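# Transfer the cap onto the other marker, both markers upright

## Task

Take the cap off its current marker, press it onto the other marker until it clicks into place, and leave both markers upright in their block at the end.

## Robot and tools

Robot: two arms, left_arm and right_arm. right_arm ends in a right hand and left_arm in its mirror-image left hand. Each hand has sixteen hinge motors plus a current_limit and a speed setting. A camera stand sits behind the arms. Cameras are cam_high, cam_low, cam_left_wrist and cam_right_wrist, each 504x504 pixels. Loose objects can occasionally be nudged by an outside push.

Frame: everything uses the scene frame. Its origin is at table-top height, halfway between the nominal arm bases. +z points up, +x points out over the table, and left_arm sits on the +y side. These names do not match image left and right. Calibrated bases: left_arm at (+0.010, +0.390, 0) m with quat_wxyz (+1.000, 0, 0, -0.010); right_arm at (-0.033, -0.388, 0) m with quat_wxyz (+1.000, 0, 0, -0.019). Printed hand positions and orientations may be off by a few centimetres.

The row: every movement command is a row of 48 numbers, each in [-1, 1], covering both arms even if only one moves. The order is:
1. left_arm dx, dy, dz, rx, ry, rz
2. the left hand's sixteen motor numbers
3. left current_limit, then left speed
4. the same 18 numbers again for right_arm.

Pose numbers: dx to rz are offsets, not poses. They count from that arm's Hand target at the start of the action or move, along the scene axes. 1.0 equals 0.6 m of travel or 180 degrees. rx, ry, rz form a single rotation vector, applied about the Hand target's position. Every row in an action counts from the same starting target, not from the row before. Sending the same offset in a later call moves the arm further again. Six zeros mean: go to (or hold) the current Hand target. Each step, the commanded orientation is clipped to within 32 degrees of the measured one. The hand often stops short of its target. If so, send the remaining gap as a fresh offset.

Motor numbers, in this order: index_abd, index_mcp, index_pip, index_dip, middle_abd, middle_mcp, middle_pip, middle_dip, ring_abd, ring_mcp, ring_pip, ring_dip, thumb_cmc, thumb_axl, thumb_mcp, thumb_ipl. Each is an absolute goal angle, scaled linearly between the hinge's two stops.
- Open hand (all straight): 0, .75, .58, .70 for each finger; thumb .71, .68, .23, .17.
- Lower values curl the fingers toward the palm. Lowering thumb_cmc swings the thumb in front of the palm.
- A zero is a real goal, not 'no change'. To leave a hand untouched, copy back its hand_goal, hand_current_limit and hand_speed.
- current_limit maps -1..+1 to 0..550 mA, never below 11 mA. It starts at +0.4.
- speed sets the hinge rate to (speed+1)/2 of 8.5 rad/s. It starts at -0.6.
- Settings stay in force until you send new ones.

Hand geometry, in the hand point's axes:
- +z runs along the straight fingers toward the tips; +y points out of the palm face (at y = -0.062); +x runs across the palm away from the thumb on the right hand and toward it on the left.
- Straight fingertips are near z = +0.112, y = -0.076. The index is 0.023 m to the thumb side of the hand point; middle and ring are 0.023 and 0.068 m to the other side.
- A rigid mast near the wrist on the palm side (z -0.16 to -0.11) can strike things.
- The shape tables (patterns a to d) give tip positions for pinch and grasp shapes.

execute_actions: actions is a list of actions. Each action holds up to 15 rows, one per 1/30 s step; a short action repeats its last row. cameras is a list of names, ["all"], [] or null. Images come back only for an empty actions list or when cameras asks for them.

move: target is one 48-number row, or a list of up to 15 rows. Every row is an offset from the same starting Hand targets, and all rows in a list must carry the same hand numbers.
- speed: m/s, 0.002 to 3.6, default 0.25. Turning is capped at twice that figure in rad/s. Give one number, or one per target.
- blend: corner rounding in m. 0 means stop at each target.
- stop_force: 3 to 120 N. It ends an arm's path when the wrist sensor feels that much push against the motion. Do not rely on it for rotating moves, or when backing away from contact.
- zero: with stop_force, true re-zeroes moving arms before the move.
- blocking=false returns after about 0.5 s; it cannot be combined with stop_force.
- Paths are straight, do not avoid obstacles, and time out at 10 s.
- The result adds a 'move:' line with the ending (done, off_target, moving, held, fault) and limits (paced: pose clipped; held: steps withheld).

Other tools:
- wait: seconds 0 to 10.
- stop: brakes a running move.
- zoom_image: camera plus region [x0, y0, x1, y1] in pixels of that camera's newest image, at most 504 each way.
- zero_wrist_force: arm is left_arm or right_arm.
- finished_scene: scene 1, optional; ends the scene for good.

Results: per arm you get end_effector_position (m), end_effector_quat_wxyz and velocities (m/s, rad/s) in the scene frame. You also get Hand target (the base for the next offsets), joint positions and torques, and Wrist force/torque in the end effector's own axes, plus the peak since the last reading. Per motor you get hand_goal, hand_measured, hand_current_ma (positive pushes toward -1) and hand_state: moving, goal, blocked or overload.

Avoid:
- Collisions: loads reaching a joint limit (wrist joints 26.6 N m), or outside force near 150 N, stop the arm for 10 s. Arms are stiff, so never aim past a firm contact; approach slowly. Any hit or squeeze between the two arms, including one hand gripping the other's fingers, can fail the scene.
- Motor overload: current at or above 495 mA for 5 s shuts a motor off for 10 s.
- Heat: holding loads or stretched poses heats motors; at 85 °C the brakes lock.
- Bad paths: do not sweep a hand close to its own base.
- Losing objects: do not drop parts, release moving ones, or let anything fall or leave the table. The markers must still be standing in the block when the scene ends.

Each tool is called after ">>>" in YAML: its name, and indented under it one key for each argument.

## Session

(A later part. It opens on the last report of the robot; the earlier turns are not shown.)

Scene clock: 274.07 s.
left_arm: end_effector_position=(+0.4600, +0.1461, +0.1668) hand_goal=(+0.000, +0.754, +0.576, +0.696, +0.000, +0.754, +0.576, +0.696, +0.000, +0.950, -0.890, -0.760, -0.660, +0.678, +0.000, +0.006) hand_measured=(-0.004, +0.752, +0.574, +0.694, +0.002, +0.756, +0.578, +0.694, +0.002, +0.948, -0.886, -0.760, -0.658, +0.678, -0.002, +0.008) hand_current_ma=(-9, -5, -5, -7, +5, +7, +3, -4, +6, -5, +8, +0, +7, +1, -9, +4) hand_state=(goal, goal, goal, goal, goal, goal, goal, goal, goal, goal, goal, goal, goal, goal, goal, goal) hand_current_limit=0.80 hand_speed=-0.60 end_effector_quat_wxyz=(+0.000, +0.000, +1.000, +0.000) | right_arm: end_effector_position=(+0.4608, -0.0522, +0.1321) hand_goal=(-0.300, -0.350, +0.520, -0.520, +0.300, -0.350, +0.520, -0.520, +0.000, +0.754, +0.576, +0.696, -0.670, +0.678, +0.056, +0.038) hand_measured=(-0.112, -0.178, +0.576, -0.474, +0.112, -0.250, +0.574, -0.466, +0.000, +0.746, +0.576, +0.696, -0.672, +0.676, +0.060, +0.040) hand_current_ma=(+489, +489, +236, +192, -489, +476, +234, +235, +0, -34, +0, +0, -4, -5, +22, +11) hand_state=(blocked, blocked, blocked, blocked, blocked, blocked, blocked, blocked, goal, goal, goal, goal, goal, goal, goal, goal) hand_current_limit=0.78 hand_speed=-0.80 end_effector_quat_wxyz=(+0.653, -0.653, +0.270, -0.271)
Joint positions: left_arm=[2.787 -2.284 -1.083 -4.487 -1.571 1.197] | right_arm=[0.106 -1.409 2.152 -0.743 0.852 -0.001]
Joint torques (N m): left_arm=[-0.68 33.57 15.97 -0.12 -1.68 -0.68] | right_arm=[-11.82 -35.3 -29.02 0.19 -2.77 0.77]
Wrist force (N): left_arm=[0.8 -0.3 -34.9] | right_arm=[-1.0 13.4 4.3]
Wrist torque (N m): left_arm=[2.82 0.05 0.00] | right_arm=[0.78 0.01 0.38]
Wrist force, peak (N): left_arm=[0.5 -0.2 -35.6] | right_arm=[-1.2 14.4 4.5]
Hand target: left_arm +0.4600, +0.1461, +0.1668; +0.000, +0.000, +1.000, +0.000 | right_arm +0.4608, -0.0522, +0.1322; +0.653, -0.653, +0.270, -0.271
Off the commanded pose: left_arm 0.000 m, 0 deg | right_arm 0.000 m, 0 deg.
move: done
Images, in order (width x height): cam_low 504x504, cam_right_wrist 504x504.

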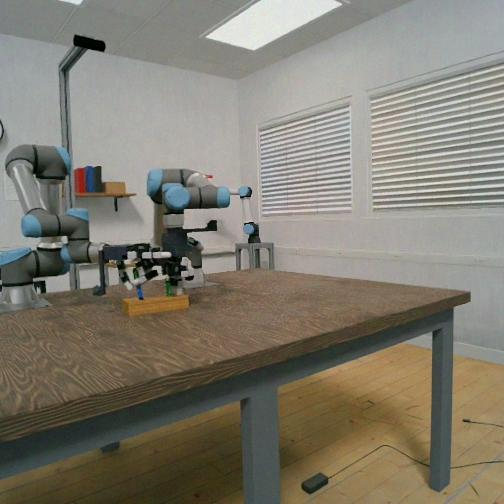

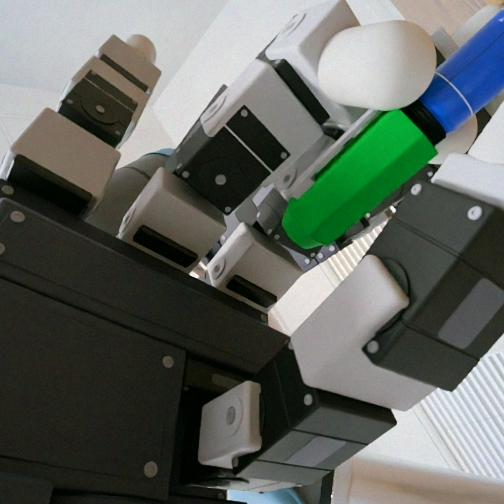

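>>> move:
  target:
    - [0,0,0,0,0,0, 0,0.754,0.576,0.696,0,0.754,0.576,0.696,0,0.95,-0.89,-0.76,-0.66,0.678,0.0,0.0054,0.8,-0.6, 0.004,0.004,-0.0217,0,0,0, -0.3,-0.3,0.54,-0.48,0.3,-0.3,0.54,-0.48,0,0.754,0.576,0.696,-0.67,0.678,0.0562,0.0378,0.5,-0.8]
    - [0,0,0,0,0,0, 0,0.754,0.576,0.696,0,0.754,0.576,0.696,0,0.95,-0.89,-0.76,-0.66,0.678,0.0,0.0054,0.8,-0.6, 0.004,0.004,-0.0217,0,0,0, -0.1,0.2055,0.971,-0.754,0.1,0.2055,0.971,-0.754,0,0.754,0.576,0.696,-0.67,0.678,0.0562,0.0378,0.5,-0.7]
    - [0,0,0,0,0,0, 0,0.754,0.576,0.696,0,0.754,0.576,0.696,0,0.95,-0.89,-0.76,-0.66,0.678,0.0,0.0054,0.8,-0.6, -0.0097,-0.0097,-0.037,0,0,0, -0.1,0.2055,0.971,-0.754,0.1,0.2055,0.971,-0.754,0,0.754,0.576,0.696,-0.67,0.678,0.0562,0.0378,0.5,-0.7]
  speed: 0.05
  cameras: ["cam_low","cam_right_wrist"]

>>> zoom_image:
  camera: "cam_low"
  region: [115, 252, 175, 312]

>>> zoom_image:
  camera: "cam_right_wrist"
  region: [254, 0, 504, 250]

Scene clock: 284.03 s.
left_arm: end_effector_position=(+0.4600, +0.1461, +0.1668) hand_goal=(+0.000, +0.754, +0.576, +0.696, +0.000, +0.754, +0.576, +0.696, +0.000, +0.950, -0.890, -0.760, -0.660, +0.678, +0.000, +0.006) hand_measured=(-0.004, +0.752, +0.574, +0.694, +0.002, +0.756, +0.578, +0.694, +0.002, +0.948, -0.886, -0.760, -0.658, +0.678, -0.002, +0.008) hand_current_ma=(-9, -5, -5, -7, +5, +7, +3, -4, +6, -5, +8, +0, +7, +1, -9, +4) hand_state=(goal, goal, goal, goal, goal, goal, goal, goal, goal, goal, goal, goal, goal, goal, goal, goal) hand_current_limit=0.80 hand_speed=-0.60 end_effector_quat_wxyz=(+0.000, +0.000, +1.000, +0.000) | right_arm: end_effector_position=(+0.4550, -0.0580, +0.1100) hand_goal=(-0.100, +0.206, +0.972, -0.754, +0.100, +0.206, +0.972, -0.754, +0.000, +0.754, +0.576, +0.696, -0.670, +0.678, +0.056, +0.038) hand_measured=(-0.096, +0.186, +0.966, -0.752, +0.096, +0.188, +0.966, -0.750, +0.000, +0.746, +0.576, +0.696, -0.672, +0.676, +0.060, +0.040) hand_current_ma=(+10, -79, -24, +9, -11, -78, -24, +10, +0, -34, +0, +0, -4, -5, +22, +11) hand_state=(goal, goal, goal, goal, goal, goal, goal, goal, goal, goal, goal, goal, goal, goal, goal, goal) hand_current_limit=0.50 hand_speed=-0.70 end_effector_quat_wxyz=(+0.653, -0.653, +0.270, -0.271)
Joint positions: left_arm=[2.787 -2.284 -1.083 -4.487 -1.571 1.197] | right_arm=[0.09 -1.382 2.196 -0.815 0.837 -0.001]
Joint torques (N m): left_arm=[-0.35 28.6 14.71 0.42 -1.92 -0.63] | right_arm=[-10.13 -32.23 -3.93 -4.43 -2.97 0.89]
Wrist force (N): left_arm=[0.6 -0.2 -35.0] | right_arm=[0.6 3.6 -1.1]
Wrist torque (N m): left_arm=[2.83 0.07 -0.02] | right_arm=[0.31 -0.01 0.25]
Wrist force, peak (N): left_arm=[0.4 -0.3 -35.6] | right_arm=[-0.8 13.7 4.4]
Hand target: left_arm +0.4600, +0.1461, +0.1668; +0.000, +0.000, +1.000, +0.000 | right_arm +0.4550, -0.0580, +0.1100; +0.653, -0.653, +0.270, -0.271
Off the commanded pose: left_arm 0.000 m, 0 deg | right_arm 0.000 m, 0 deg.
move: done
Images, in order (width x height): cam_low 504x504, cam_right_wrist 504x504.

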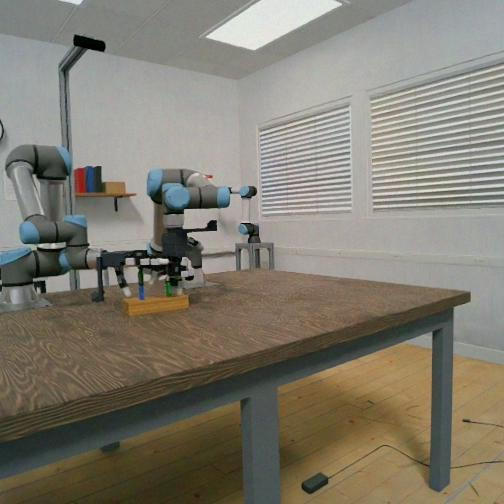

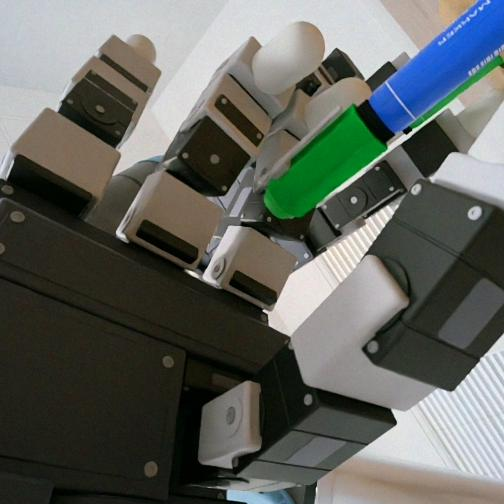

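Scaled by 8.400.

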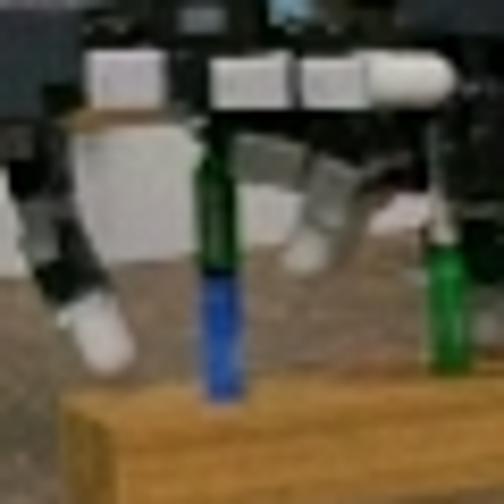

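Scaled by 2.016.

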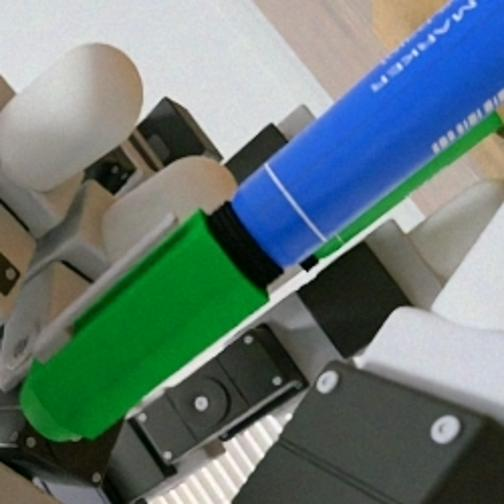

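>>> move:
  target:
    - [0,0,0,0,0,0, 0,0.754,0.576,0.696,0,0.754,0.576,0.696,0,0.95,-0.89,-0.76,-0.66,0.678,0.0,0.0054,0.8,-0.6, 0,0,0,0,0,0, -0.3,-0.2,0.98,-0.98,0.3,-0.2,0.98,-0.98,0,0.754,0.576,0.696,-0.67,0.678,0.0562,0.0378,0.6,-0.8]
    - [0,0,0,0,0,0, 0,0.754,0.576,0.696,0,0.754,0.576,0.696,0,0.95,-0.89,-0.76,-0.66,0.678,0.0,0.0054,0.8,-0.6, -0.008,-0.008,0,0,0,0, -0.3,-0.2,0.98,-0.98,0.3,-0.2,0.98,-0.98,0,0.754,0.576,0.696,-0.67,0.678,0.0562,0.0378,0.6,-0.8]
  speed: 0.03
  cameras: ["cam_low","cam_right_wrist"]

>>> zoom_image:
  camera: "cam_low"
  region: [115, 252, 175, 312]

>>> zoom_image:
  camera: "cam_right_wrist"
  region: [254, 0, 504, 250]

Scene clock: 286.30 s.
left_arm: end_effector_position=(+0.4600, +0.1461, +0.1668) hand_goal=(+0.000, +0.754, +0.576, +0.696, +0.000, +0.754, +0.576, +0.696, +0.000, +0.950, -0.890, -0.760, -0.660, +0.678, +0.000, +0.006) hand_measured=(-0.004, +0.752, +0.574, +0.694, +0.002, +0.756, +0.578, +0.694, +0.002, +0.948, -0.886, -0.760, -0.658, +0.678, -0.002, +0.008) hand_current_ma=(-9, -5, -5, -7, +5, +7, +3, -4, +6, -5, +8, +0, +7, +1, -9, +4) hand_state=(goal, goal, goal, goal, goal, goal, goal, goal, goal, goal, goal, goal, goal, goal, goal, goal) hand_current_limit=0.80 hand_speed=-0.60 end_effector_quat_wxyz=(+0.000, +0.000, +1.000, +0.000) | right_arm: end_effector_position=(+0.4502, -0.0627, +0.1100) hand_goal=(-0.300, -0.200, +0.980, -0.980, +0.300, -0.200, +0.980, -0.980, +0.000, +0.754, +0.576, +0.696, -0.670, +0.678, +0.056, +0.038) hand_measured=(-0.124, -0.124, +0.998, -0.978, +0.124, -0.136, +0.998, -0.970, +0.000, +0.746, +0.576, +0.696, -0.672, +0.676, +0.060, +0.040) hand_current_ma=(+440, +358, +72, +4, -440, +303, +72, +41, +0, -34, +0, +0, -4, -5, +22, +11) hand_state=(blocked, blocked, goal, goal, blocked, blocked, goal, goal, goal, goal, goal, goal, goal, goal, goal, goal) hand_current_limit=0.60 hand_speed=-0.80 end_effector_quat_wxyz=(+0.653, -0.653, +0.270, -0.271)
Joint positions: left_arm=[2.787 -2.284 -1.083 -4.487 -1.571 1.197] | right_arm=[0.077 -1.395 2.214 -0.819 0.823 -0.001]
Joint torques (N m): left_arm=[0.57 27.1 14.06 0.97 -1.62 -0.63] | right_arm=[-13.57 -30.06 -2.09 -3.05 -2.68 -0.11]
Wrist force (N): left_arm=[0.7 -0.1 -35.3] | right_arm=[-2.4 4.4 11.9]
Wrist torque (N m): left_arm=[2.88 0.06 -0.02] | right_arm=[0.25 0.02 0.29]
Wrist force, peak (N): left_arm=[0.5 -0.3 -35.6] | right_arm=[-2.4 4.4 11.9]
Hand target: left_arm +0.4600, +0.1461, +0.1668; +0.000, +0.000, +1.000, +0.000 | right_arm +0.4502, -0.0628, +0.1100; +0.653, -0.653, +0.270, -0.271
Off the commanded pose: left_arm 0.000 m, 0 deg | right_arm 0.000 m, 0 deg.
move: done
Images, in order (width x height): cam_low 504x504, cam_right_wrist 504x504.

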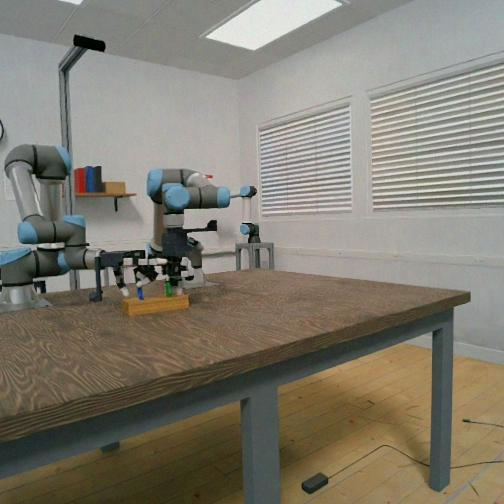

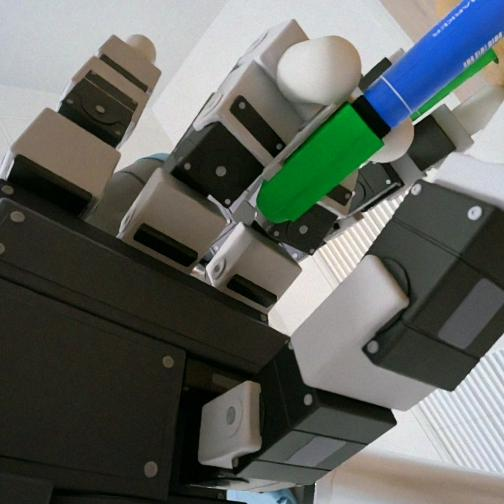

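Scaled by 8.400.

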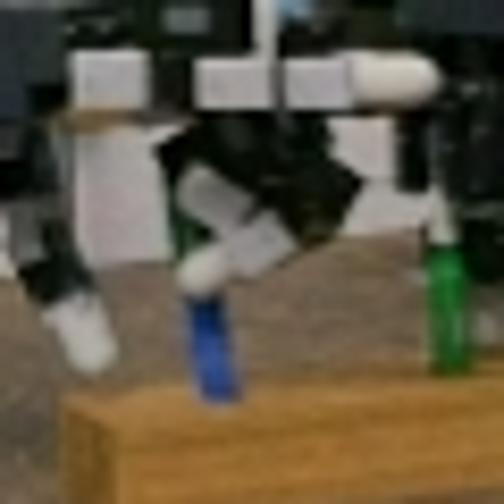

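Scaled by 2.016.

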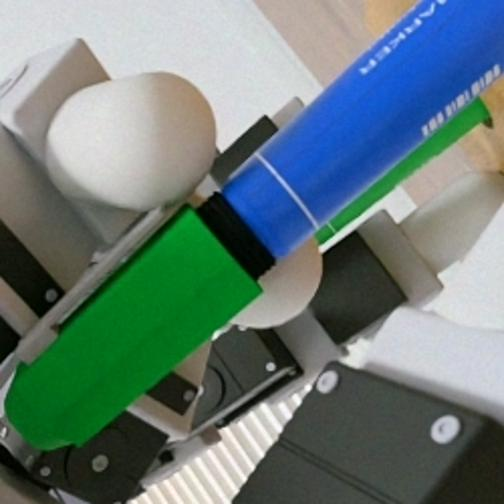

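>>> move:
  target:
    - [0,0,0,0,0,0, 0,0.754,0.576,0.696,0,0.754,0.576,0.696,0,0.95,-0.89,-0.76,-0.66,0.678,0.0,0.0054,0.8,-0.6, 0,0,0,0,0,0, -0.32,-0.26,0.99,-1.0,0.32,-0.26,0.99,-1.0,0,0.754,0.576,0.696,-0.67,0.678,0.0562,0.0378,0.79,-0.8]
    - [0,0,0,0,0,0, 0,0.754,0.576,0.696,0,0.754,0.576,0.696,0,0.95,-0.89,-0.76,-0.66,0.678,0.0,0.0054,0.8,-0.6, -0.006,-0.006,0.02,0,0,0, -0.32,-0.26,0.99,-1.0,0.32,-0.26,0.99,-1.0,0,0.754,0.576,0.696,-0.67,0.678,0.0562,0.0378,0.79,-0.8]
  speed: 0.02
  cameras: ["cam_low","cam_right_wrist"]

>>> zoom_image:
  camera: "cam_low"
  region: [115, 252, 175, 312]

>>> zoom_image:
  camera: "cam_right_wrist"
  region: [254, 0, 504, 250]

Scene clock: 290.20 s.
left_arm: end_effector_position=(+0.4600, +0.1461, +0.1668) hand_goal=(+0.000, +0.754, +0.576, +0.696, +0.000, +0.754, +0.576, +0.696, +0.000, +0.950, -0.890, -0.760, -0.660, +0.678, +0.000, +0.006) hand_measured=(-0.004, +0.760, +0.582, +0.696, +0.004, +0.774, +0.592, +0.702, +0.002, +0.948, -0.886, -0.760, -0.658, +0.678, -0.002, +0.008) hand_current_ma=(-7, +21, +16, +1, +11, +78, +52, +21, +6, -5, +8, +0, +7, +1, -9, +4) hand_state=(goal, goal, goal, goal, goal, blocked, goal, goal, goal, goal, goal, goal, goal, goal, goal, goal) hand_current_limit=0.80 hand_speed=-0.60 end_effector_quat_wxyz=(+0.000, +0.000, +1.000, +0.000) | right_arm: end_effector_position=(+0.4466, -0.0664, +0.1219) hand_goal=(-0.320, -0.260, +0.990, -1.000, +0.320, -0.260, +0.990, -1.000, +0.000, +0.754, +0.576, +0.696, -0.670, +0.678, +0.056, +0.038) hand_measured=(-0.124, -0.136, +1.000, -0.948, +0.128, -0.178, +1.000, -0.964, +0.000, +0.746, +0.576, +0.696, -0.672, +0.676, +0.060, +0.040) hand_current_ma=(+492, +492, +36, +221, -492, +387, +35, +151, +0, -34, +0, +0, -4, -5, +22, +11) hand_state=(blocked, blocked, goal, blocked, blocked, blocked, goal, blocked, goal, goal, goal, goal, goal, goal, goal, goal) hand_current_limit=0.79 hand_speed=-0.80 end_effector_quat_wxyz=(+0.653, -0.653, +0.270, -0.271)
Joint positions: left_arm=[2.787 -2.284 -1.083 -4.487 -1.571 1.197] | right_arm=[0.067 -1.431 2.215 -0.784 0.813 0]
Joint torques (N m): left_arm=[0.33 24.68 12.96 1.22 -1.83 -0.61] | right_arm=[-13.97 -32.42 -7.49 0.99 -2.4 0.03]
Wrist force (N): left_arm=[0.7 -0.7 -33.6] | right_arm=[-3.0 11.4 8.9]
Wrist torque (N m): left_arm=[2.86 0.13 0.03] | right_arm=[0.63 0.09 0.27]
Wrist force, peak (N): left_arm=[0.4 -0.7 -35.7] | right_arm=[-3.7 13.5 7.9]
Hand target: left_arm +0.4600, +0.1461, +0.1668; +0.000, +0.000, +1.000, +0.000 | right_arm +0.4466, -0.0664, +0.1220; +0.653, -0.653, +0.270, -0.271
Off the commanded pose: left_arm 0.000 m, 0 deg | right_arm 0.000 m, 0 deg.
move: done
Images, in order (width x height): cam_low 504x504, cam_right_wrist 504x504.

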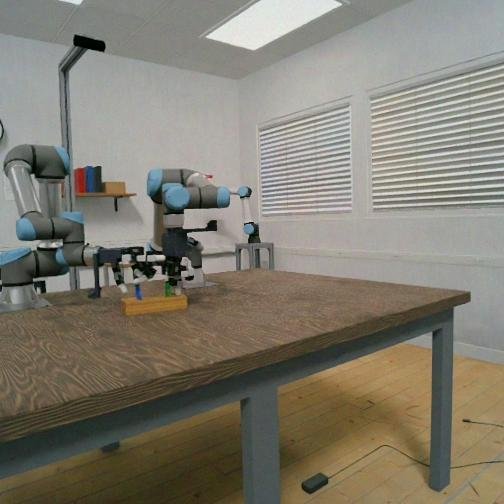

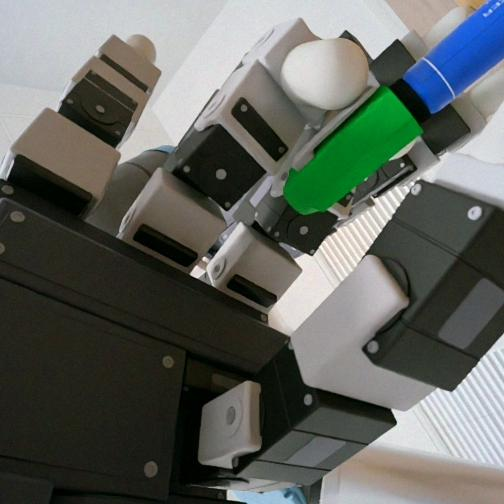

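Scaled by 8.400.

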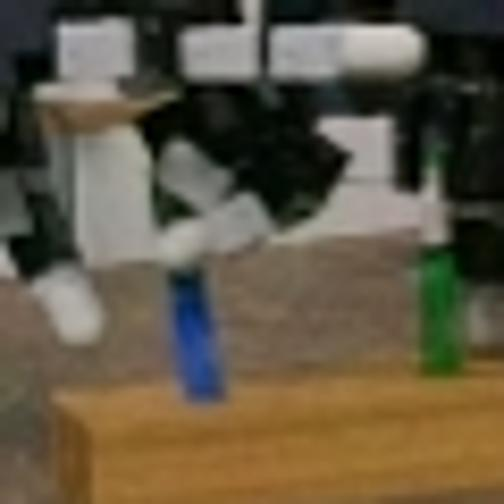

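Scaled by 2.016.

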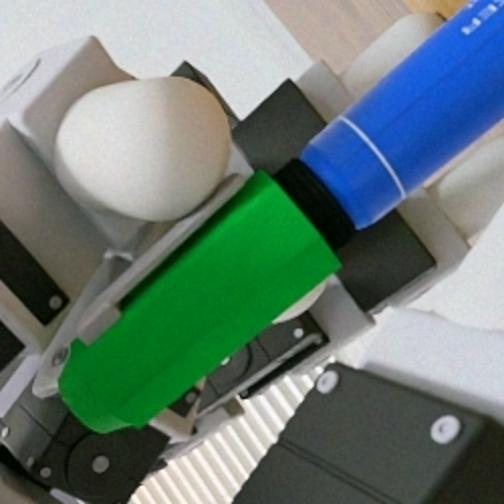

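>>> move:
  target:
    - [0,0,0,0,0,0, 0,0.754,0.576,0.696,0,0.754,0.576,0.696,0,0.95,-0.89,-0.76,-0.66,0.678,0.0,0.0054,0.8,-0.6, 0,0,0,0,0,0, -0.1,0.2055,0.971,-0.754,0.1,0.2055,0.971,-0.754,0,0.754,0.576,0.696,-0.67,0.678,0.0562,0.0378,0.5,-0.8]
    - [0,0,0,0,0,0, 0,0.754,0.576,0.696,0,0.754,0.576,0.696,0,0.95,-0.89,-0.76,-0.66,0.678,0.0,0.0054,0.8,-0.6, 0.0067,0.0067,-0.0317,0,0,0, -0.1,0.2055,0.971,-0.754,0.1,0.2055,0.971,-0.754,0,0.754,0.576,0.696,-0.67,0.678,0.0562,0.0378,0.5,-0.7]
    - [0,0,0,0,0,0, 0,0.754,0.576,0.696,0,0.754,0.576,0.696,0,0.95,-0.89,-0.76,-0.66,0.678,0.0,0.0054,0.8,-0.6, 0.0067,0.0067,-0.0317,0,0,0, -0.3,-0.2,0.98,-0.98,0.3,-0.2,0.98,-0.98,0,0.754,0.576,0.696,-0.67,0.678,0.15,-0.38,0.6,-0.8]
  speed: 0.05
  cameras: ["cam_low","cam_right_wrist","cam_left_wrist"]

>>> zoom_image:
  camera: "cam_low"
  region: [115, 252, 175, 312]

>>> zoom_image:
  camera: "cam_right_wrist"
  region: [254, 0, 504, 250]

Scene clock: 307.47 s.
left_arm: end_effector_position=(+0.4600, +0.1461, +0.1668) hand_goal=(+0.000, +0.754, +0.576, +0.696, +0.000, +0.754, +0.576, +0.696, +0.000, +0.950, -0.890, -0.760, -0.660, +0.678, +0.000, +0.006) hand_measured=(-0.004, +0.760, +0.582, +0.696, +0.004, +0.774, +0.592, +0.704, +0.002, +0.948, -0.886, -0.760, -0.658, +0.678, -0.002, +0.008) hand_current_ma=(-7, +21, +16, +1, +11, +78, +52, +21, +6, -5, +8, +0, +7, +1, -9, +4) hand_state=(goal, goal, goal, goal, goal, blocked, goal, goal, goal, goal, goal, goal, goal, goal, goal, goal) hand_current_limit=0.80 hand_speed=-0.60 end_effector_quat_wxyz=(+0.000, +0.000, +1.000, +0.000) | right_arm: end_effector_position=(+0.4506, -0.0624, +0.1030) hand_goal=(-0.300, -0.200, +0.980, -0.980, +0.300, -0.200, +0.980, -0.980, +0.000, +0.754, +0.576, +0.696, -0.670, +0.678, +0.150, -0.380) hand_measured=(-0.122, -0.144, +0.986, -0.982, +0.128, -0.164, +0.988, -0.978, +0.000, +0.746, +0.576, +0.696, -0.672, +0.676, +0.150, -0.376) hand_current_ma=(+440, +256, +18, -9, -440, +157, +29, +5, +0, -34, +0, +0, -4, -5, -4, +15) hand_state=(blocked, blocked, goal, goal, blocked, blocked, goal, goal, goal, goal, goal, goal, goal, goal, goal, goal) hand_current_limit=0.60 hand_speed=-0.80 end_effector_quat_wxyz=(+0.653, -0.653, +0.270, -0.271)
Joint positions: left_arm=[2.787 -2.284 -1.083 -4.487 -1.571 1.197] | right_arm=[0.078 -1.379 2.219 -0.841 0.825 -0.001]
Joint torques (N m): left_arm=[1.2 18.55 10.65 2.13 -1.96 -0.53] | right_arm=[8.11 -12.89 -5.35 -2.58 2.43 0.58]
Wrist force (N): left_arm=[0.7 -0.7 -33.5] | right_arm=[-0.6 2.2 2.5]
Wrist torque (N m): left_arm=[2.87 0.14 0.03] | right_arm=[0.36 0.00 0.31]
Wrist force, peak (N): left_arm=[0.4 -0.9 -34.1] | right_arm=[-3.1 11.7 9.6]
Hand target: left_arm +0.4600, +0.1461, +0.1668; +0.000, +0.000, +1.000, +0.000 | right_arm +0.4506, -0.0624, +0.1029; +0.653, -0.653, +0.270, -0.271
Off the commanded pose: left_arm 0.000 m, 0 deg | right_arm 0.000 m, 0 deg.
move: done
Images, in order (width x height): cam_low 504x504, cam_left_wrist 504x504, cam_right_wrist 504x504.

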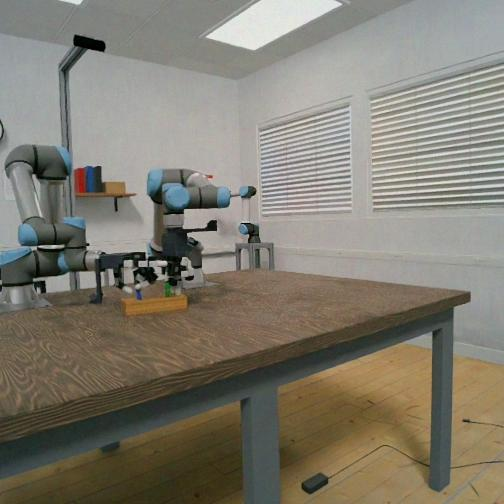

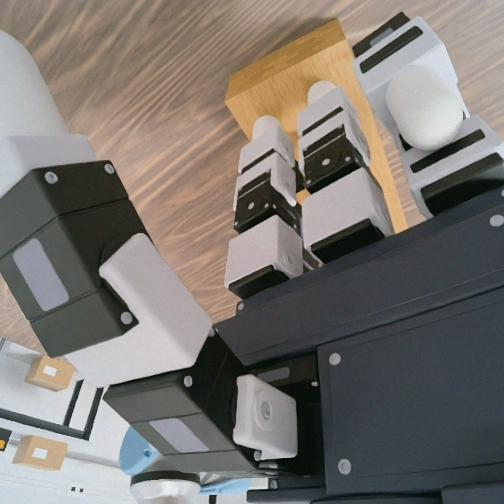

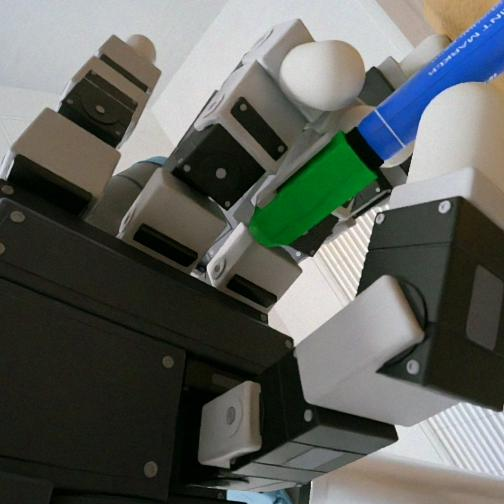

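Scaled by 8.400.

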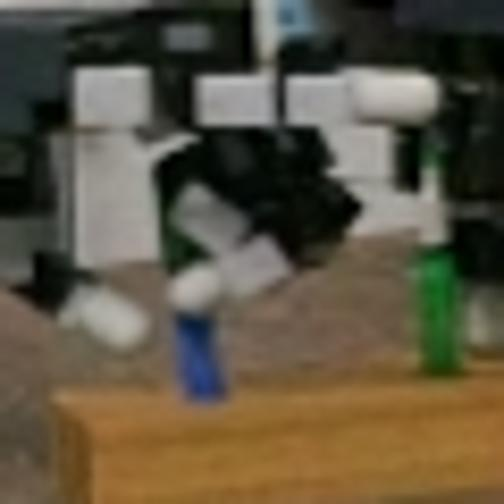

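Scaled by 2.016.

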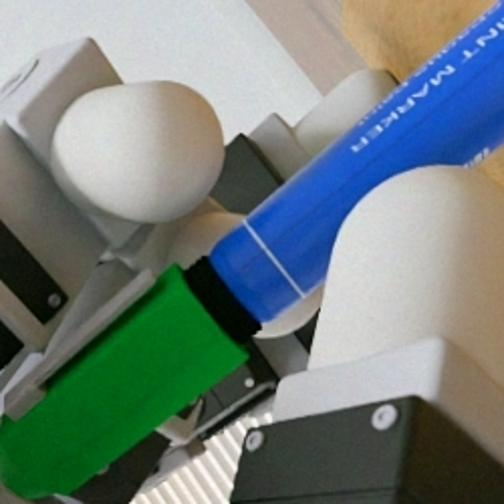

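>>> execute_actions:
  actions: []
  cameras: ["all"]

>>> zoom_image:
  camera: "cam_right_wrist"
  region: [254, 0, 504, 250]

>>> zoom_image:
  camera: "cam_low"
  region: [115, 212, 215, 312]

Scene clock: 310.87 s.
left_arm: end_effector_position=(+0.4600, +0.1461, +0.1668) hand_goal=(+0.000, +0.754, +0.576, +0.696, +0.000, +0.754, +0.576, +0.696, +0.000, +0.950, -0.890, -0.760, -0.660, +0.678, +0.000, +0.006) hand_measured=(-0.004, +0.760, +0.582, +0.696, +0.004, +0.774, +0.592, +0.704, +0.002, +0.948, -0.886, -0.760, -0.658, +0.678, -0.002, +0.008) hand_current_ma=(-7, +21, +16, +1, +11, +78, +52, +21, +6, -5, +8, +0, +7, +1, -9, +4) hand_state=(goal, goal, goal, goal, goal, blocked, goal, goal, goal, goal, goal, goal, goal, goal, goal, goal) hand_current_limit=0.80 hand_speed=-0.60 end_effector_quat_wxyz=(+0.000, +0.000, +1.000, +0.000) | right_arm: end_effector_position=(+0.4506, -0.0624, +0.1029) hand_goal=(-0.300, -0.200, +0.980, -0.980, +0.300, -0.200, +0.980, -0.980, +0.000, +0.754, +0.576, +0.696, -0.670, +0.678, +0.150, -0.380) hand_measured=(-0.122, -0.144, +0.986, -0.982, +0.128, -0.164, +0.988, -0.978, +0.000, +0.746, +0.576, +0.696, -0.672, +0.676, +0.150, -0.376) hand_current_ma=(+440, +256, +18, -9, -440, +157, +29, +5, +0, -34, +0, +0, -4, -5, -4, +15) hand_state=(blocked, blocked, goal, goal, blocked, blocked, goal, goal, goal, goal, goal, goal, goal, goal, goal, goal) hand_current_limit=0.60 hand_speed=-0.80 end_effector_quat_wxyz=(+0.653, -0.653, +0.270, -0.271)
Joint positions: left_arm=[2.787 -2.284 -1.083 -4.487 -1.571 1.197] | right_arm=[0.078 -1.379 2.219 -0.841 0.825 -0.001]
Joint velocities: within noise
Joint torques (N m): left_arm=[0.9 16.43 9.35 2.58 -1.69 -0.48] | right_arm=[-6.9 -12.58 -5.12 1.4 2.3 -1.07]
Wrist force (N): left_arm=[0.7 -0.9 -33.6] | right_arm=[-0.7 1.8 2.4]
Wrist torque (N m): left_arm=[2.85 0.14 0.03] | right_arm=[0.33 0.02 0.28]
Wrist force, peak (N): left_arm=[0.5 -0.7 -34.1] | right_arm=[-1.0 2.0 2.5]
Hand target: left_arm +0.4600, +0.1461, +0.1668; +0.000, +0.000, +1.000, +0.000 | right_arm +0.4506, -0.0624, +0.1029; +0.653, -0.653, +0.270, -0.271
Off the commanded pose: left_arm 0.000 m, 0 deg | right_arm 0.000 m, 0 deg.

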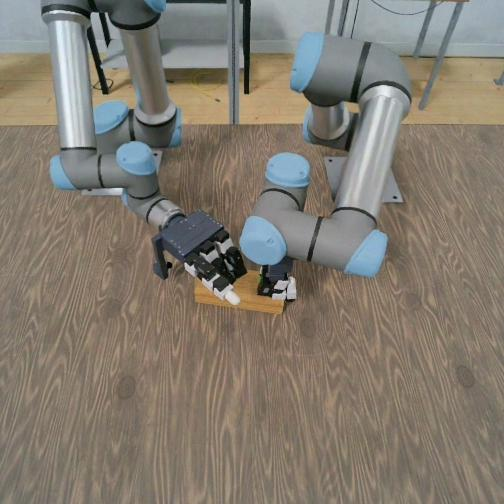

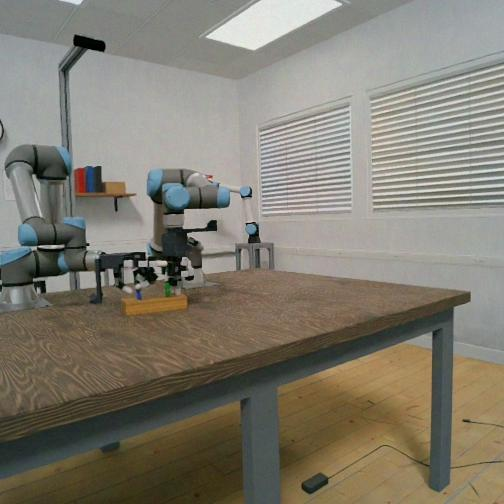

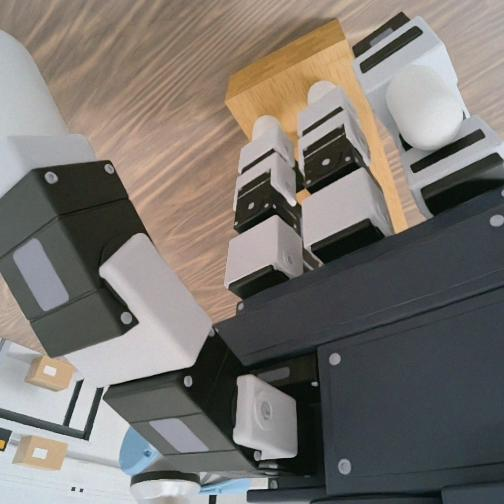

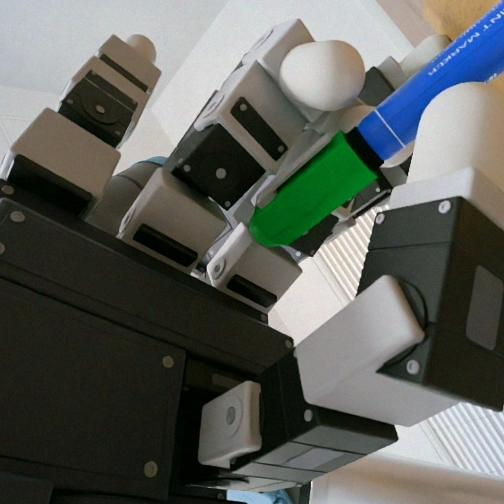

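Scaled by 2.016.

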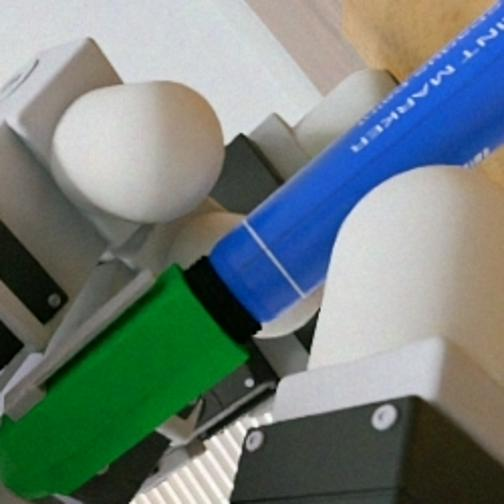

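Scaled by 5.040.

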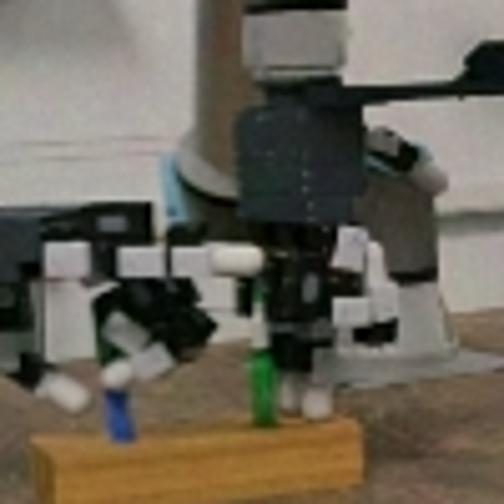

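>>> move:
  target: [0,0,-0.006,0,0,0, 0,0.754,0.576,0.696, 0,0.754,0.576,0.696, 0,0.95,-0.89,-0.76, -0.66,0.678,0.0,0.0054, 0.8,-0.6, 0,0,0,0,0,0, -0.30,-0.20,0.98,-0.98, 0.30,-0.20,0.98,-0.98, 0,0.754,0.576,0.696, -0.67,0.678,0.15,-0.38, 0.6,-0.8]
  speed: 0.004
  stop_force: 10

Scene clock: 314.10 s.
left_arm: end_effector_position=(+0.4600, +0.1460, +0.1664) hand_goal=(+0.000, +0.754, +0.576, +0.696, +0.000, +0.754, +0.576, +0.696, +0.000, +0.950, -0.890, -0.760, -0.660, +0.678, +0.000, +0.006) hand_measured=(-0.002, +0.760, +0.582, +0.696, +0.004, +0.774, +0.592, +0.704, +0.002, +0.948, -0.886, -0.760, -0.658, +0.678, -0.002, +0.008) hand_current_ma=(-6, +22, +17, +1, +11, +78, +54, +21, +6, -5, +8, +0, +7, +1, -9, +4) hand_state=(goal, goal, goal, goal, goal, blocked, goal, goal, goal, goal, goal, goal, goal, goal, goal, goal) hand_current_limit=0.80 hand_speed=-0.60 end_effector_quat_wxyz=(+0.000, +0.000, +1.000, +0.000) | right_arm: end_effector_position=(+0.4506, -0.0624, +0.1029) hand_goal=(-0.300, -0.200, +0.980, -0.980, +0.300, -0.200, +0.980, -0.980, +0.000, +0.754, +0.576, +0.696, -0.670, +0.678, +0.150, -0.380) hand_measured=(-0.122, -0.144, +0.986, -0.982, +0.128, -0.164, +0.988, -0.978, +0.000, +0.746, +0.576, +0.696, -0.672, +0.676, +0.150, -0.376) hand_current_ma=(+440, +256, +18, -9, -440, +157, +29, +5, +0, -34, +0, +0, -4, -5, -4, +15) hand_state=(blocked, blocked, goal, goal, blocked, blocked, goal, goal, goal, goal, goal, goal, goal, goal, goal, goal) hand_current_limit=0.60 hand_speed=-0.80 end_effector_quat_wxyz=(+0.653, -0.653, +0.270, -0.271)
Joint positions: left_arm=[2.787 -2.284 -1.083 -4.487 -1.571 1.197] | right_arm=[0.078 -1.379 2.219 -0.841 0.825 -0.001]
Joint torques (N m): left_arm=[0.18 21.64 14.82 1.37 -1.75 -0.47] | right_arm=[-8.89 -13.31 -5.06 1.4 1.63 -1.1]
Wrist force (N): left_arm=[0.4 -0.6 -48.1] | right_arm=[-1.1 1.7 2.3]
Wrist torque (N m): left_arm=[3.97 0.11 0.02] | right_arm=[0.35 0.09 0.25]
Wrist force, peak (N): left_arm=[0.3 -0.5 -48.9] | right_arm=[-1.0 2.2 2.4]
Hand target: left_arm +0.4600, +0.1460, +0.1664; +0.000, +0.000, +1.000, +0.000 (not the last commanded pose) | right_arm +0.4506, -0.0624, +0.1029; +0.653, -0.653, +0.270, -0.271
Off the commanded pose: left_arm 0.003 m, 0 deg | right_arm 0.000 m, 0 deg.
move: contact (left_arm)

>>> move:
  target: [0,0,0,0,0,0, 0,0.754,0.576,0.696, 0,0.754,0.576,0.696, 0,0.95,-0.89,-0.76, -0.66,0.678,0.0,0.0054, 0.8,-0.6, -0.01,-0.01,-0.004,0,0,0, -0.32,-0.27,0.99,-1.0, 0.32,-0.27,0.99,-1.0, 0,0.754,0.576,0.696, -0.67,0.678,0.15,-0.38, 0.78,-0.8]
  speed: 0.015
  cameras: ["cam_right_wrist","cam_low"]

>>> zoom_image:
  camera: "cam_right_wrist"
  region: [254, 0, 504, 250]

Scene clock: 315.47 s.
left_arm: end_effector_position=(+0.4600, +0.1460, +0.1664) hand_goal=(+0.000, +0.754, +0.576, +0.696, +0.000, +0.754, +0.576, +0.696, +0.000, +0.950, -0.890, -0.760, -0.660, +0.678, +0.000, +0.006) hand_measured=(-0.002, +0.760, +0.582, +0.696, +0.004, +0.774, +0.592, +0.704, +0.002, +0.948, -0.886, -0.760, -0.658, +0.678, -0.002, +0.008) hand_current_ma=(-6, +22, +17, +1, +11, +78, +54, +21, +6, -5, +8, +0, +7, +1, -9, +4) hand_state=(goal, goal, goal, goal, goal, blocked, goal, goal, goal, goal, goal, goal, goal, goal, goal, goal) hand_current_limit=0.80 hand_speed=-0.60 end_effector_quat_wxyz=(+0.000, +0.000, +1.000, +0.000) | right_arm: end_effector_position=(+0.4447, -0.0683, +0.1006) hand_goal=(-0.320, -0.270, +0.990, -1.000, +0.320, -0.270, +0.990, -1.000, +0.000, +0.754, +0.576, +0.696, -0.670, +0.678, +0.150, -0.380) hand_measured=(-0.122, -0.094, +1.000, -1.000, +0.136, -0.212, +1.000, -0.994, +0.000, +0.746, +0.576, +0.696, -0.672, +0.676, +0.150, -0.376) hand_current_ma=(+489, +490, +36, +0, -489, +264, +34, +20, +0, -34, +0, +0, -4, -5, -3, +15) hand_state=(blocked, blocked, goal, goal, blocked, blocked, goal, goal, goal, goal, goal, goal, goal, goal, goal, goal) hand_current_limit=0.78 hand_speed=-0.80 end_effector_quat_wxyz=(+0.653, -0.653, +0.270, -0.271)
Joint positions: left_arm=[2.787 -2.284 -1.083 -4.487 -1.571 1.197] | right_arm=[0.061 -1.39 2.243 -0.853 0.808 -0.001]
Joint torques (N m): left_arm=[0.62 28.45 13.9 1.38 -1.82 -0.62] | right_arm=[-13.25 -26.49 2.02 -2.04 -2.65 -0.51]
Wrist force (N): left_arm=[0.3 -0.3 -47.5] | right_arm=[-3.8 -5.6 13.4]
Wrist torque (N m): left_arm=[3.96 0.15 0.00] | right_arm=[-0.02 0.09 0.27]
Wrist force, peak (N): left_arm=[0.2 -0.4 -48.4] | right_arm=[-3.6 -5.3 13.6]
Hand target: left_arm +0.4600, +0.1460, +0.1664; +0.000, +0.000, +1.000, +0.000 | right_arm +0.4446, -0.0684, +0.1005; +0.653, -0.653, +0.270, -0.271
Off the commanded pose: left_arm 0.000 m, 0 deg | right_arm 0.000 m, 0 deg.
move: done
Images, in order (width x height): cam_low 504x504, cam_right_wrist 504x504.

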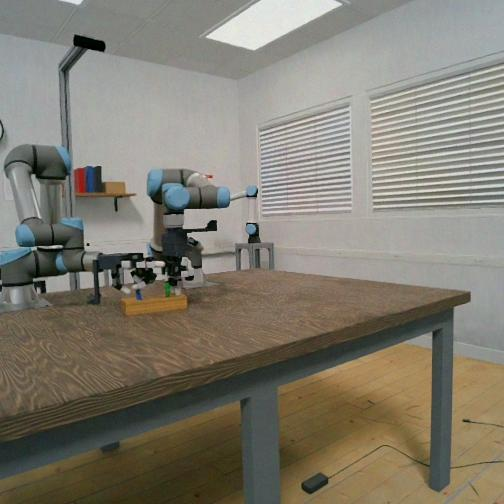

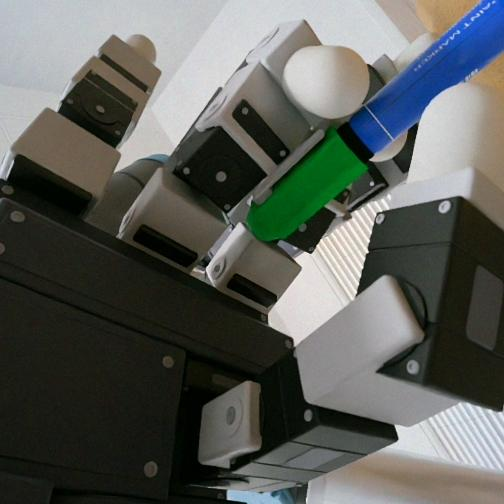

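Scaled by 2.016.

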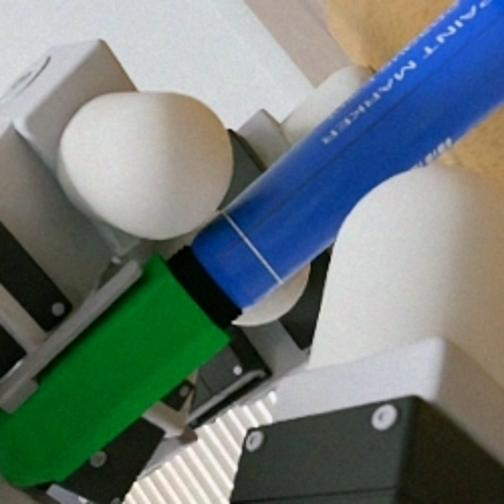

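>>> move:
  target: [0,0,0,0,0,0, 0,0.754,0.576,0.696, 0,0.754,0.576,0.696, 0,0.95,-0.89,-0.76, -0.66,0.678,0.0,0.0054, 0.8,-0.6, -0.002,-0.002,0.010,0,0,0, -0.32,-0.27,0.99,-1.0, 0.32,-0.27,0.99,-1.0, 0,0.754,0.576,0.696, -0.67,0.678,0.15,-0.38, 0.78,-0.8]
  speed: 0.012
  cameras: ["cam_right_wrist","cam_low"]

>>> zoom_image:
  camera: "cam_right_wrist"
  region: [254, 0, 504, 250]

>>> zoom_image:
  camera: "cam_low"
  region: [115, 252, 175, 312]

Scene clock: 317.13 s.
left_arm: end_effector_position=(+0.4600, +0.1460, +0.1664) hand_goal=(+0.000, +0.754, +0.576, +0.696, +0.000, +0.754, +0.576, +0.696, +0.000, +0.950, -0.890, -0.760, -0.660, +0.678, +0.000, +0.006) hand_measured=(-0.002, +0.760, +0.582, +0.696, +0.004, +0.774, +0.592, +0.704, +0.002, +0.948, -0.886, -0.760, -0.658, +0.678, -0.002, +0.008) hand_current_ma=(-6, +22, +17, +1, +11, +78, +54, +21, +6, -5, +8, +0, +7, +1, -9, +4) hand_state=(goal, goal, goal, goal, goal, blocked, goal, goal, goal, goal, goal, goal, goal, goal, goal, goal) hand_current_limit=0.80 hand_speed=-0.60 end_effector_quat_wxyz=(+0.000, +0.000, +1.000, +0.000) | right_arm: end_effector_position=(+0.4434, -0.0696, +0.1065) hand_goal=(-0.320, -0.270, +0.990, -1.000, +0.320, -0.270, +0.990, -1.000, +0.000, +0.754, +0.576, +0.696, -0.670, +0.678, +0.150, -0.380) hand_measured=(-0.122, -0.092, +1.000, -0.958, +0.136, -0.210, +0.998, -0.996, +0.000, +0.746, +0.576, +0.696, -0.672, +0.676, +0.150, -0.376) hand_current_ma=(+489, +489, +36, +178, -489, +274, +27, +12, +0, -35, +0, +0, -3, -5, -3, +15) hand_state=(blocked, blocked, goal, blocked, blocked, blocked, goal, goal, goal, goal, goal, goal, goal, goal, goal, goal) hand_current_limit=0.78 hand_speed=-0.80 end_effector_quat_wxyz=(+0.653, -0.653, +0.270, -0.271)
Joint positions: left_arm=[2.787 -2.284 -1.083 -4.487 -1.571 1.197] | right_arm=[0.058 -1.407 2.242 -0.836 0.804 -0.001]
Joint torques (N m): left_arm=[0.59 27.87 13.5 1.2 -1.81 -0.38] | right_arm=[-14.78 -32.6 -23.58 1.88 -2.23 0.37]
Wrist force (N): left_arm=[0.5 -0.3 -47.4] | right_arm=[-3.5 9.6 14.5]
Wrist torque (N m): left_arm=[3.96 0.13 0.01] | right_arm=[0.25 -0.06 0.33]
Wrist force, peak (N): left_arm=[0.2 -0.3 -47.8] | right_arm=[-4.4 13.6 13.9]
Hand target: left_arm +0.4600, +0.1460, +0.1664; +0.000, +0.000, +1.000, +0.000 | right_arm +0.4434, -0.0696, +0.1065; +0.653, -0.653, +0.270, -0.271
Off the commanded pose: left_arm 0.000 m, 0 deg | right_arm 0.000 m, 0 deg.
move: done
Images, in order (width x height): cam_low 504x504, cam_right_wrist 504x504.

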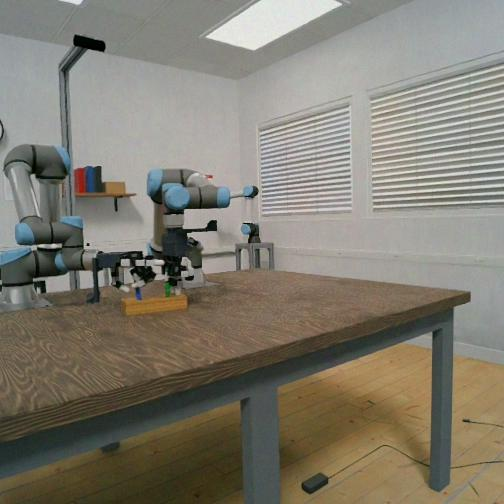

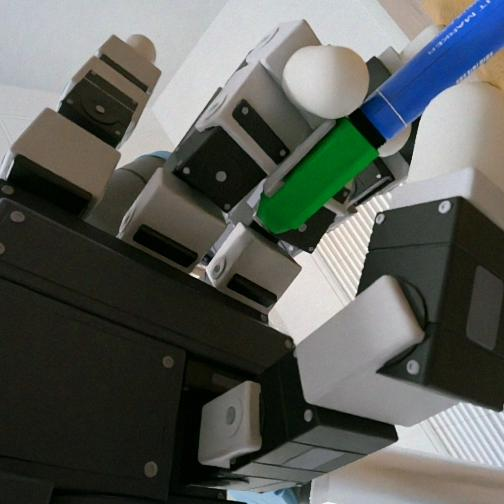

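Scaled by 2.016.

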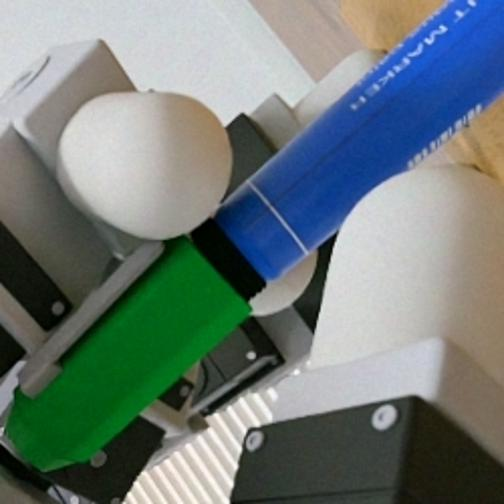

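Scaled by 8.400.

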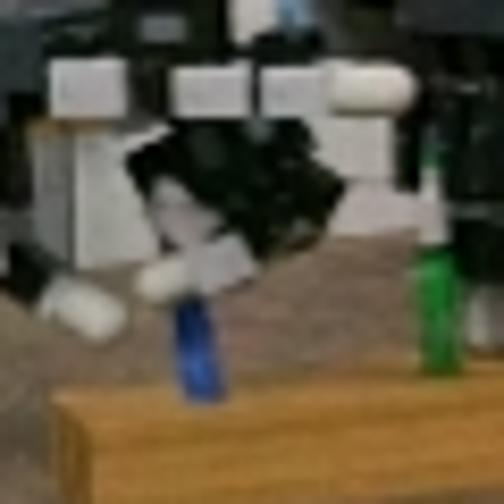

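>>> move:
  target: [0,0,0,0,0,0, 0,0.754,0.576,0.696, 0,0.754,0.576,0.696, 0,0.95,-0.89,-0.76, -0.66,0.678,0.0,0.0054, 0.8,-0.6, -0.003,-0.003,0.013,0,0,0, -0.32,-0.27,0.99,-1.0, 0.32,-0.27,0.99,-1.0, 0,0.754,0.576,0.696, -0.67,0.678,0.15,-0.38, 0.79,-0.8]
  speed: 0.012
  cameras: ["cam_right_wrist","cam_low"]

>>> zoom_image:
  camera: "cam_right_wrist"
  region: [254, 0, 504, 250]

>>> zoom_image:
  camera: "cam_low"
  region: [115, 252, 175, 312]

Scene clock: 318.80 s.
left_arm: end_effector_position=(+0.4600, +0.1460, +0.1664) hand_goal=(+0.000, +0.754, +0.576, +0.696, +0.000, +0.754, +0.576, +0.696, +0.000, +0.950, -0.890, -0.760, -0.660, +0.678, +0.000, +0.006) hand_measured=(-0.002, +0.762, +0.584, +0.696, +0.004, +0.778, +0.594, +0.704, +0.002, +0.948, -0.886, -0.760, -0.658, +0.678, -0.002, +0.008) hand_current_ma=(-6, +29, +23, +2, +12, +92, +64, +26, +6, -5, +8, +0, +7, +1, -9, +4) hand_state=(goal, goal, goal, goal, goal, blocked, goal, goal, goal, goal, goal, goal, goal, goal, goal, goal) hand_current_limit=0.80 hand_speed=-0.60 end_effector_quat_wxyz=(+0.000, +0.000, +1.000, +0.000) | right_arm: end_effector_position=(+0.4416, -0.0714, +0.1143) hand_goal=(-0.320, -0.270, +0.990, -1.000, +0.320, -0.270, +0.990, -1.000, +0.000, +0.754, +0.576, +0.696, -0.670, +0.678, +0.150, -0.380) hand_measured=(-0.122, -0.090, +1.000, -0.932, +0.136, -0.212, +1.000, -0.984, +0.000, +0.746, +0.576, +0.696, -0.672, +0.676, +0.150, -0.376) hand_current_ma=(+492, +492, +36, +295, -492, +271, +33, +60, +0, -35, +0, +0, -3, -5, -3, +15) hand_state=(blocked, blocked, goal, blocked, blocked, blocked, goal, goal, goal, goal, goal, goal, goal, goal, goal, goal) hand_current_limit=0.79 hand_speed=-0.80 end_effector_quat_wxyz=(+0.653, -0.653, +0.270, -0.271)
Joint positions: left_arm=[2.787 -2.284 -1.083 -4.487 -1.571 1.197] | right_arm=[0.052 -1.429 2.24 -0.812 0.799 -0.001]
Joint torques (N m): left_arm=[0.4 28.95 14.2 1.29 -1.82 -0.57] | right_arm=[-14.15 -33.54 -25.53 1.25 -2.51 0.05]
Wrist force (N): left_arm=[0.6 -0.5 -45.9] | right_arm=[-2.9 14.0 12.0]
Wrist torque (N m): left_arm=[3.87 0.21 0.03] | right_arm=[0.53 0.05 0.27]
Wrist force, peak (N): left_arm=[0.3 -0.6 -47.7] | right_arm=[-3.8 12.9 15.0]
Hand target: left_arm +0.4600, +0.1460, +0.1664; +0.000, +0.000, +1.000, +0.000 | right_arm +0.4416, -0.0714, +0.1143; +0.653, -0.653, +0.270, -0.271
Off the commanded pose: left_arm 0.000 m, 0 deg | right_arm 0.000 m, 0 deg.
move: done
Images, in order (width x height): cam_low 504x504, cam_right_wrist 504x504.

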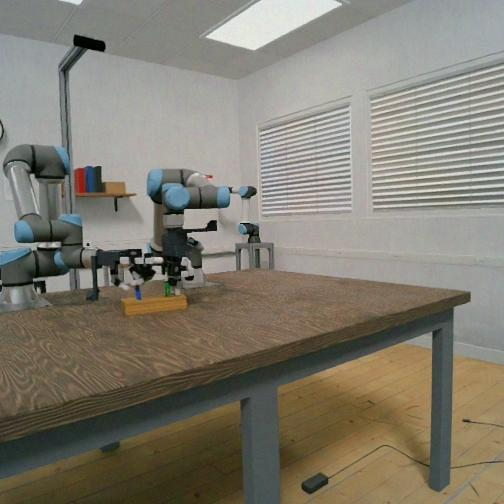

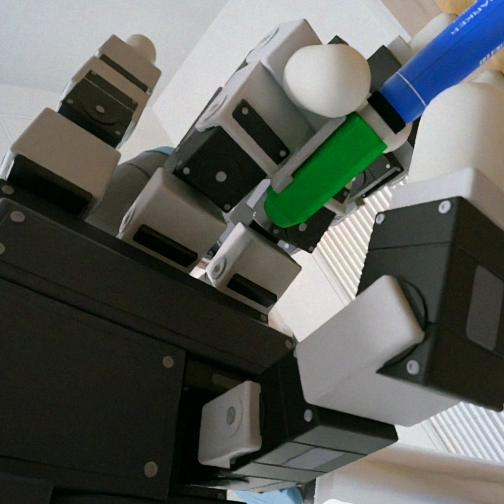

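Scaled by 2.016.

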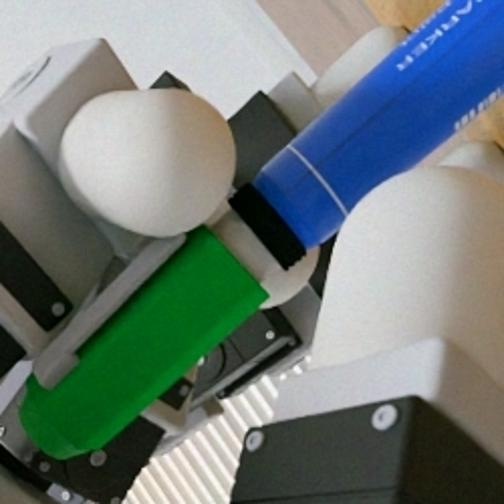

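Scaled by 8.400.

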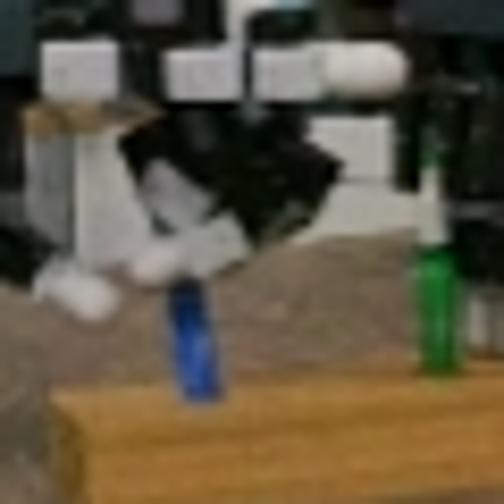

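>>> zoom_image:
  camera: "cam_right_wrist"
  region: [330, 60, 440, 170]

>>> zoom_image:
  camera: "cam_low"
  region: [125, 275, 155, 305]

Scaled by 4.582.

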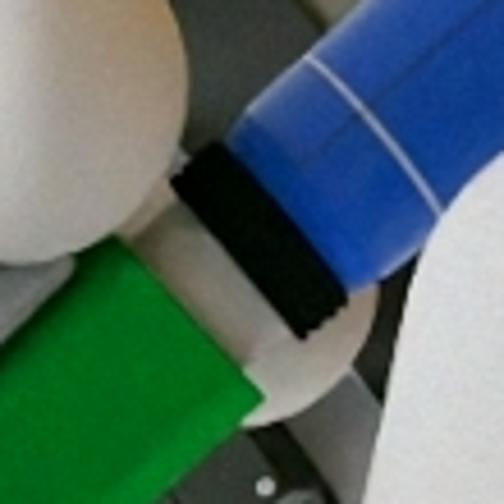

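Scaled by 16.800.

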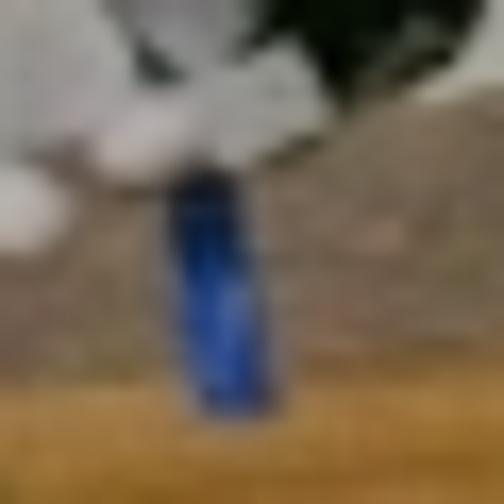

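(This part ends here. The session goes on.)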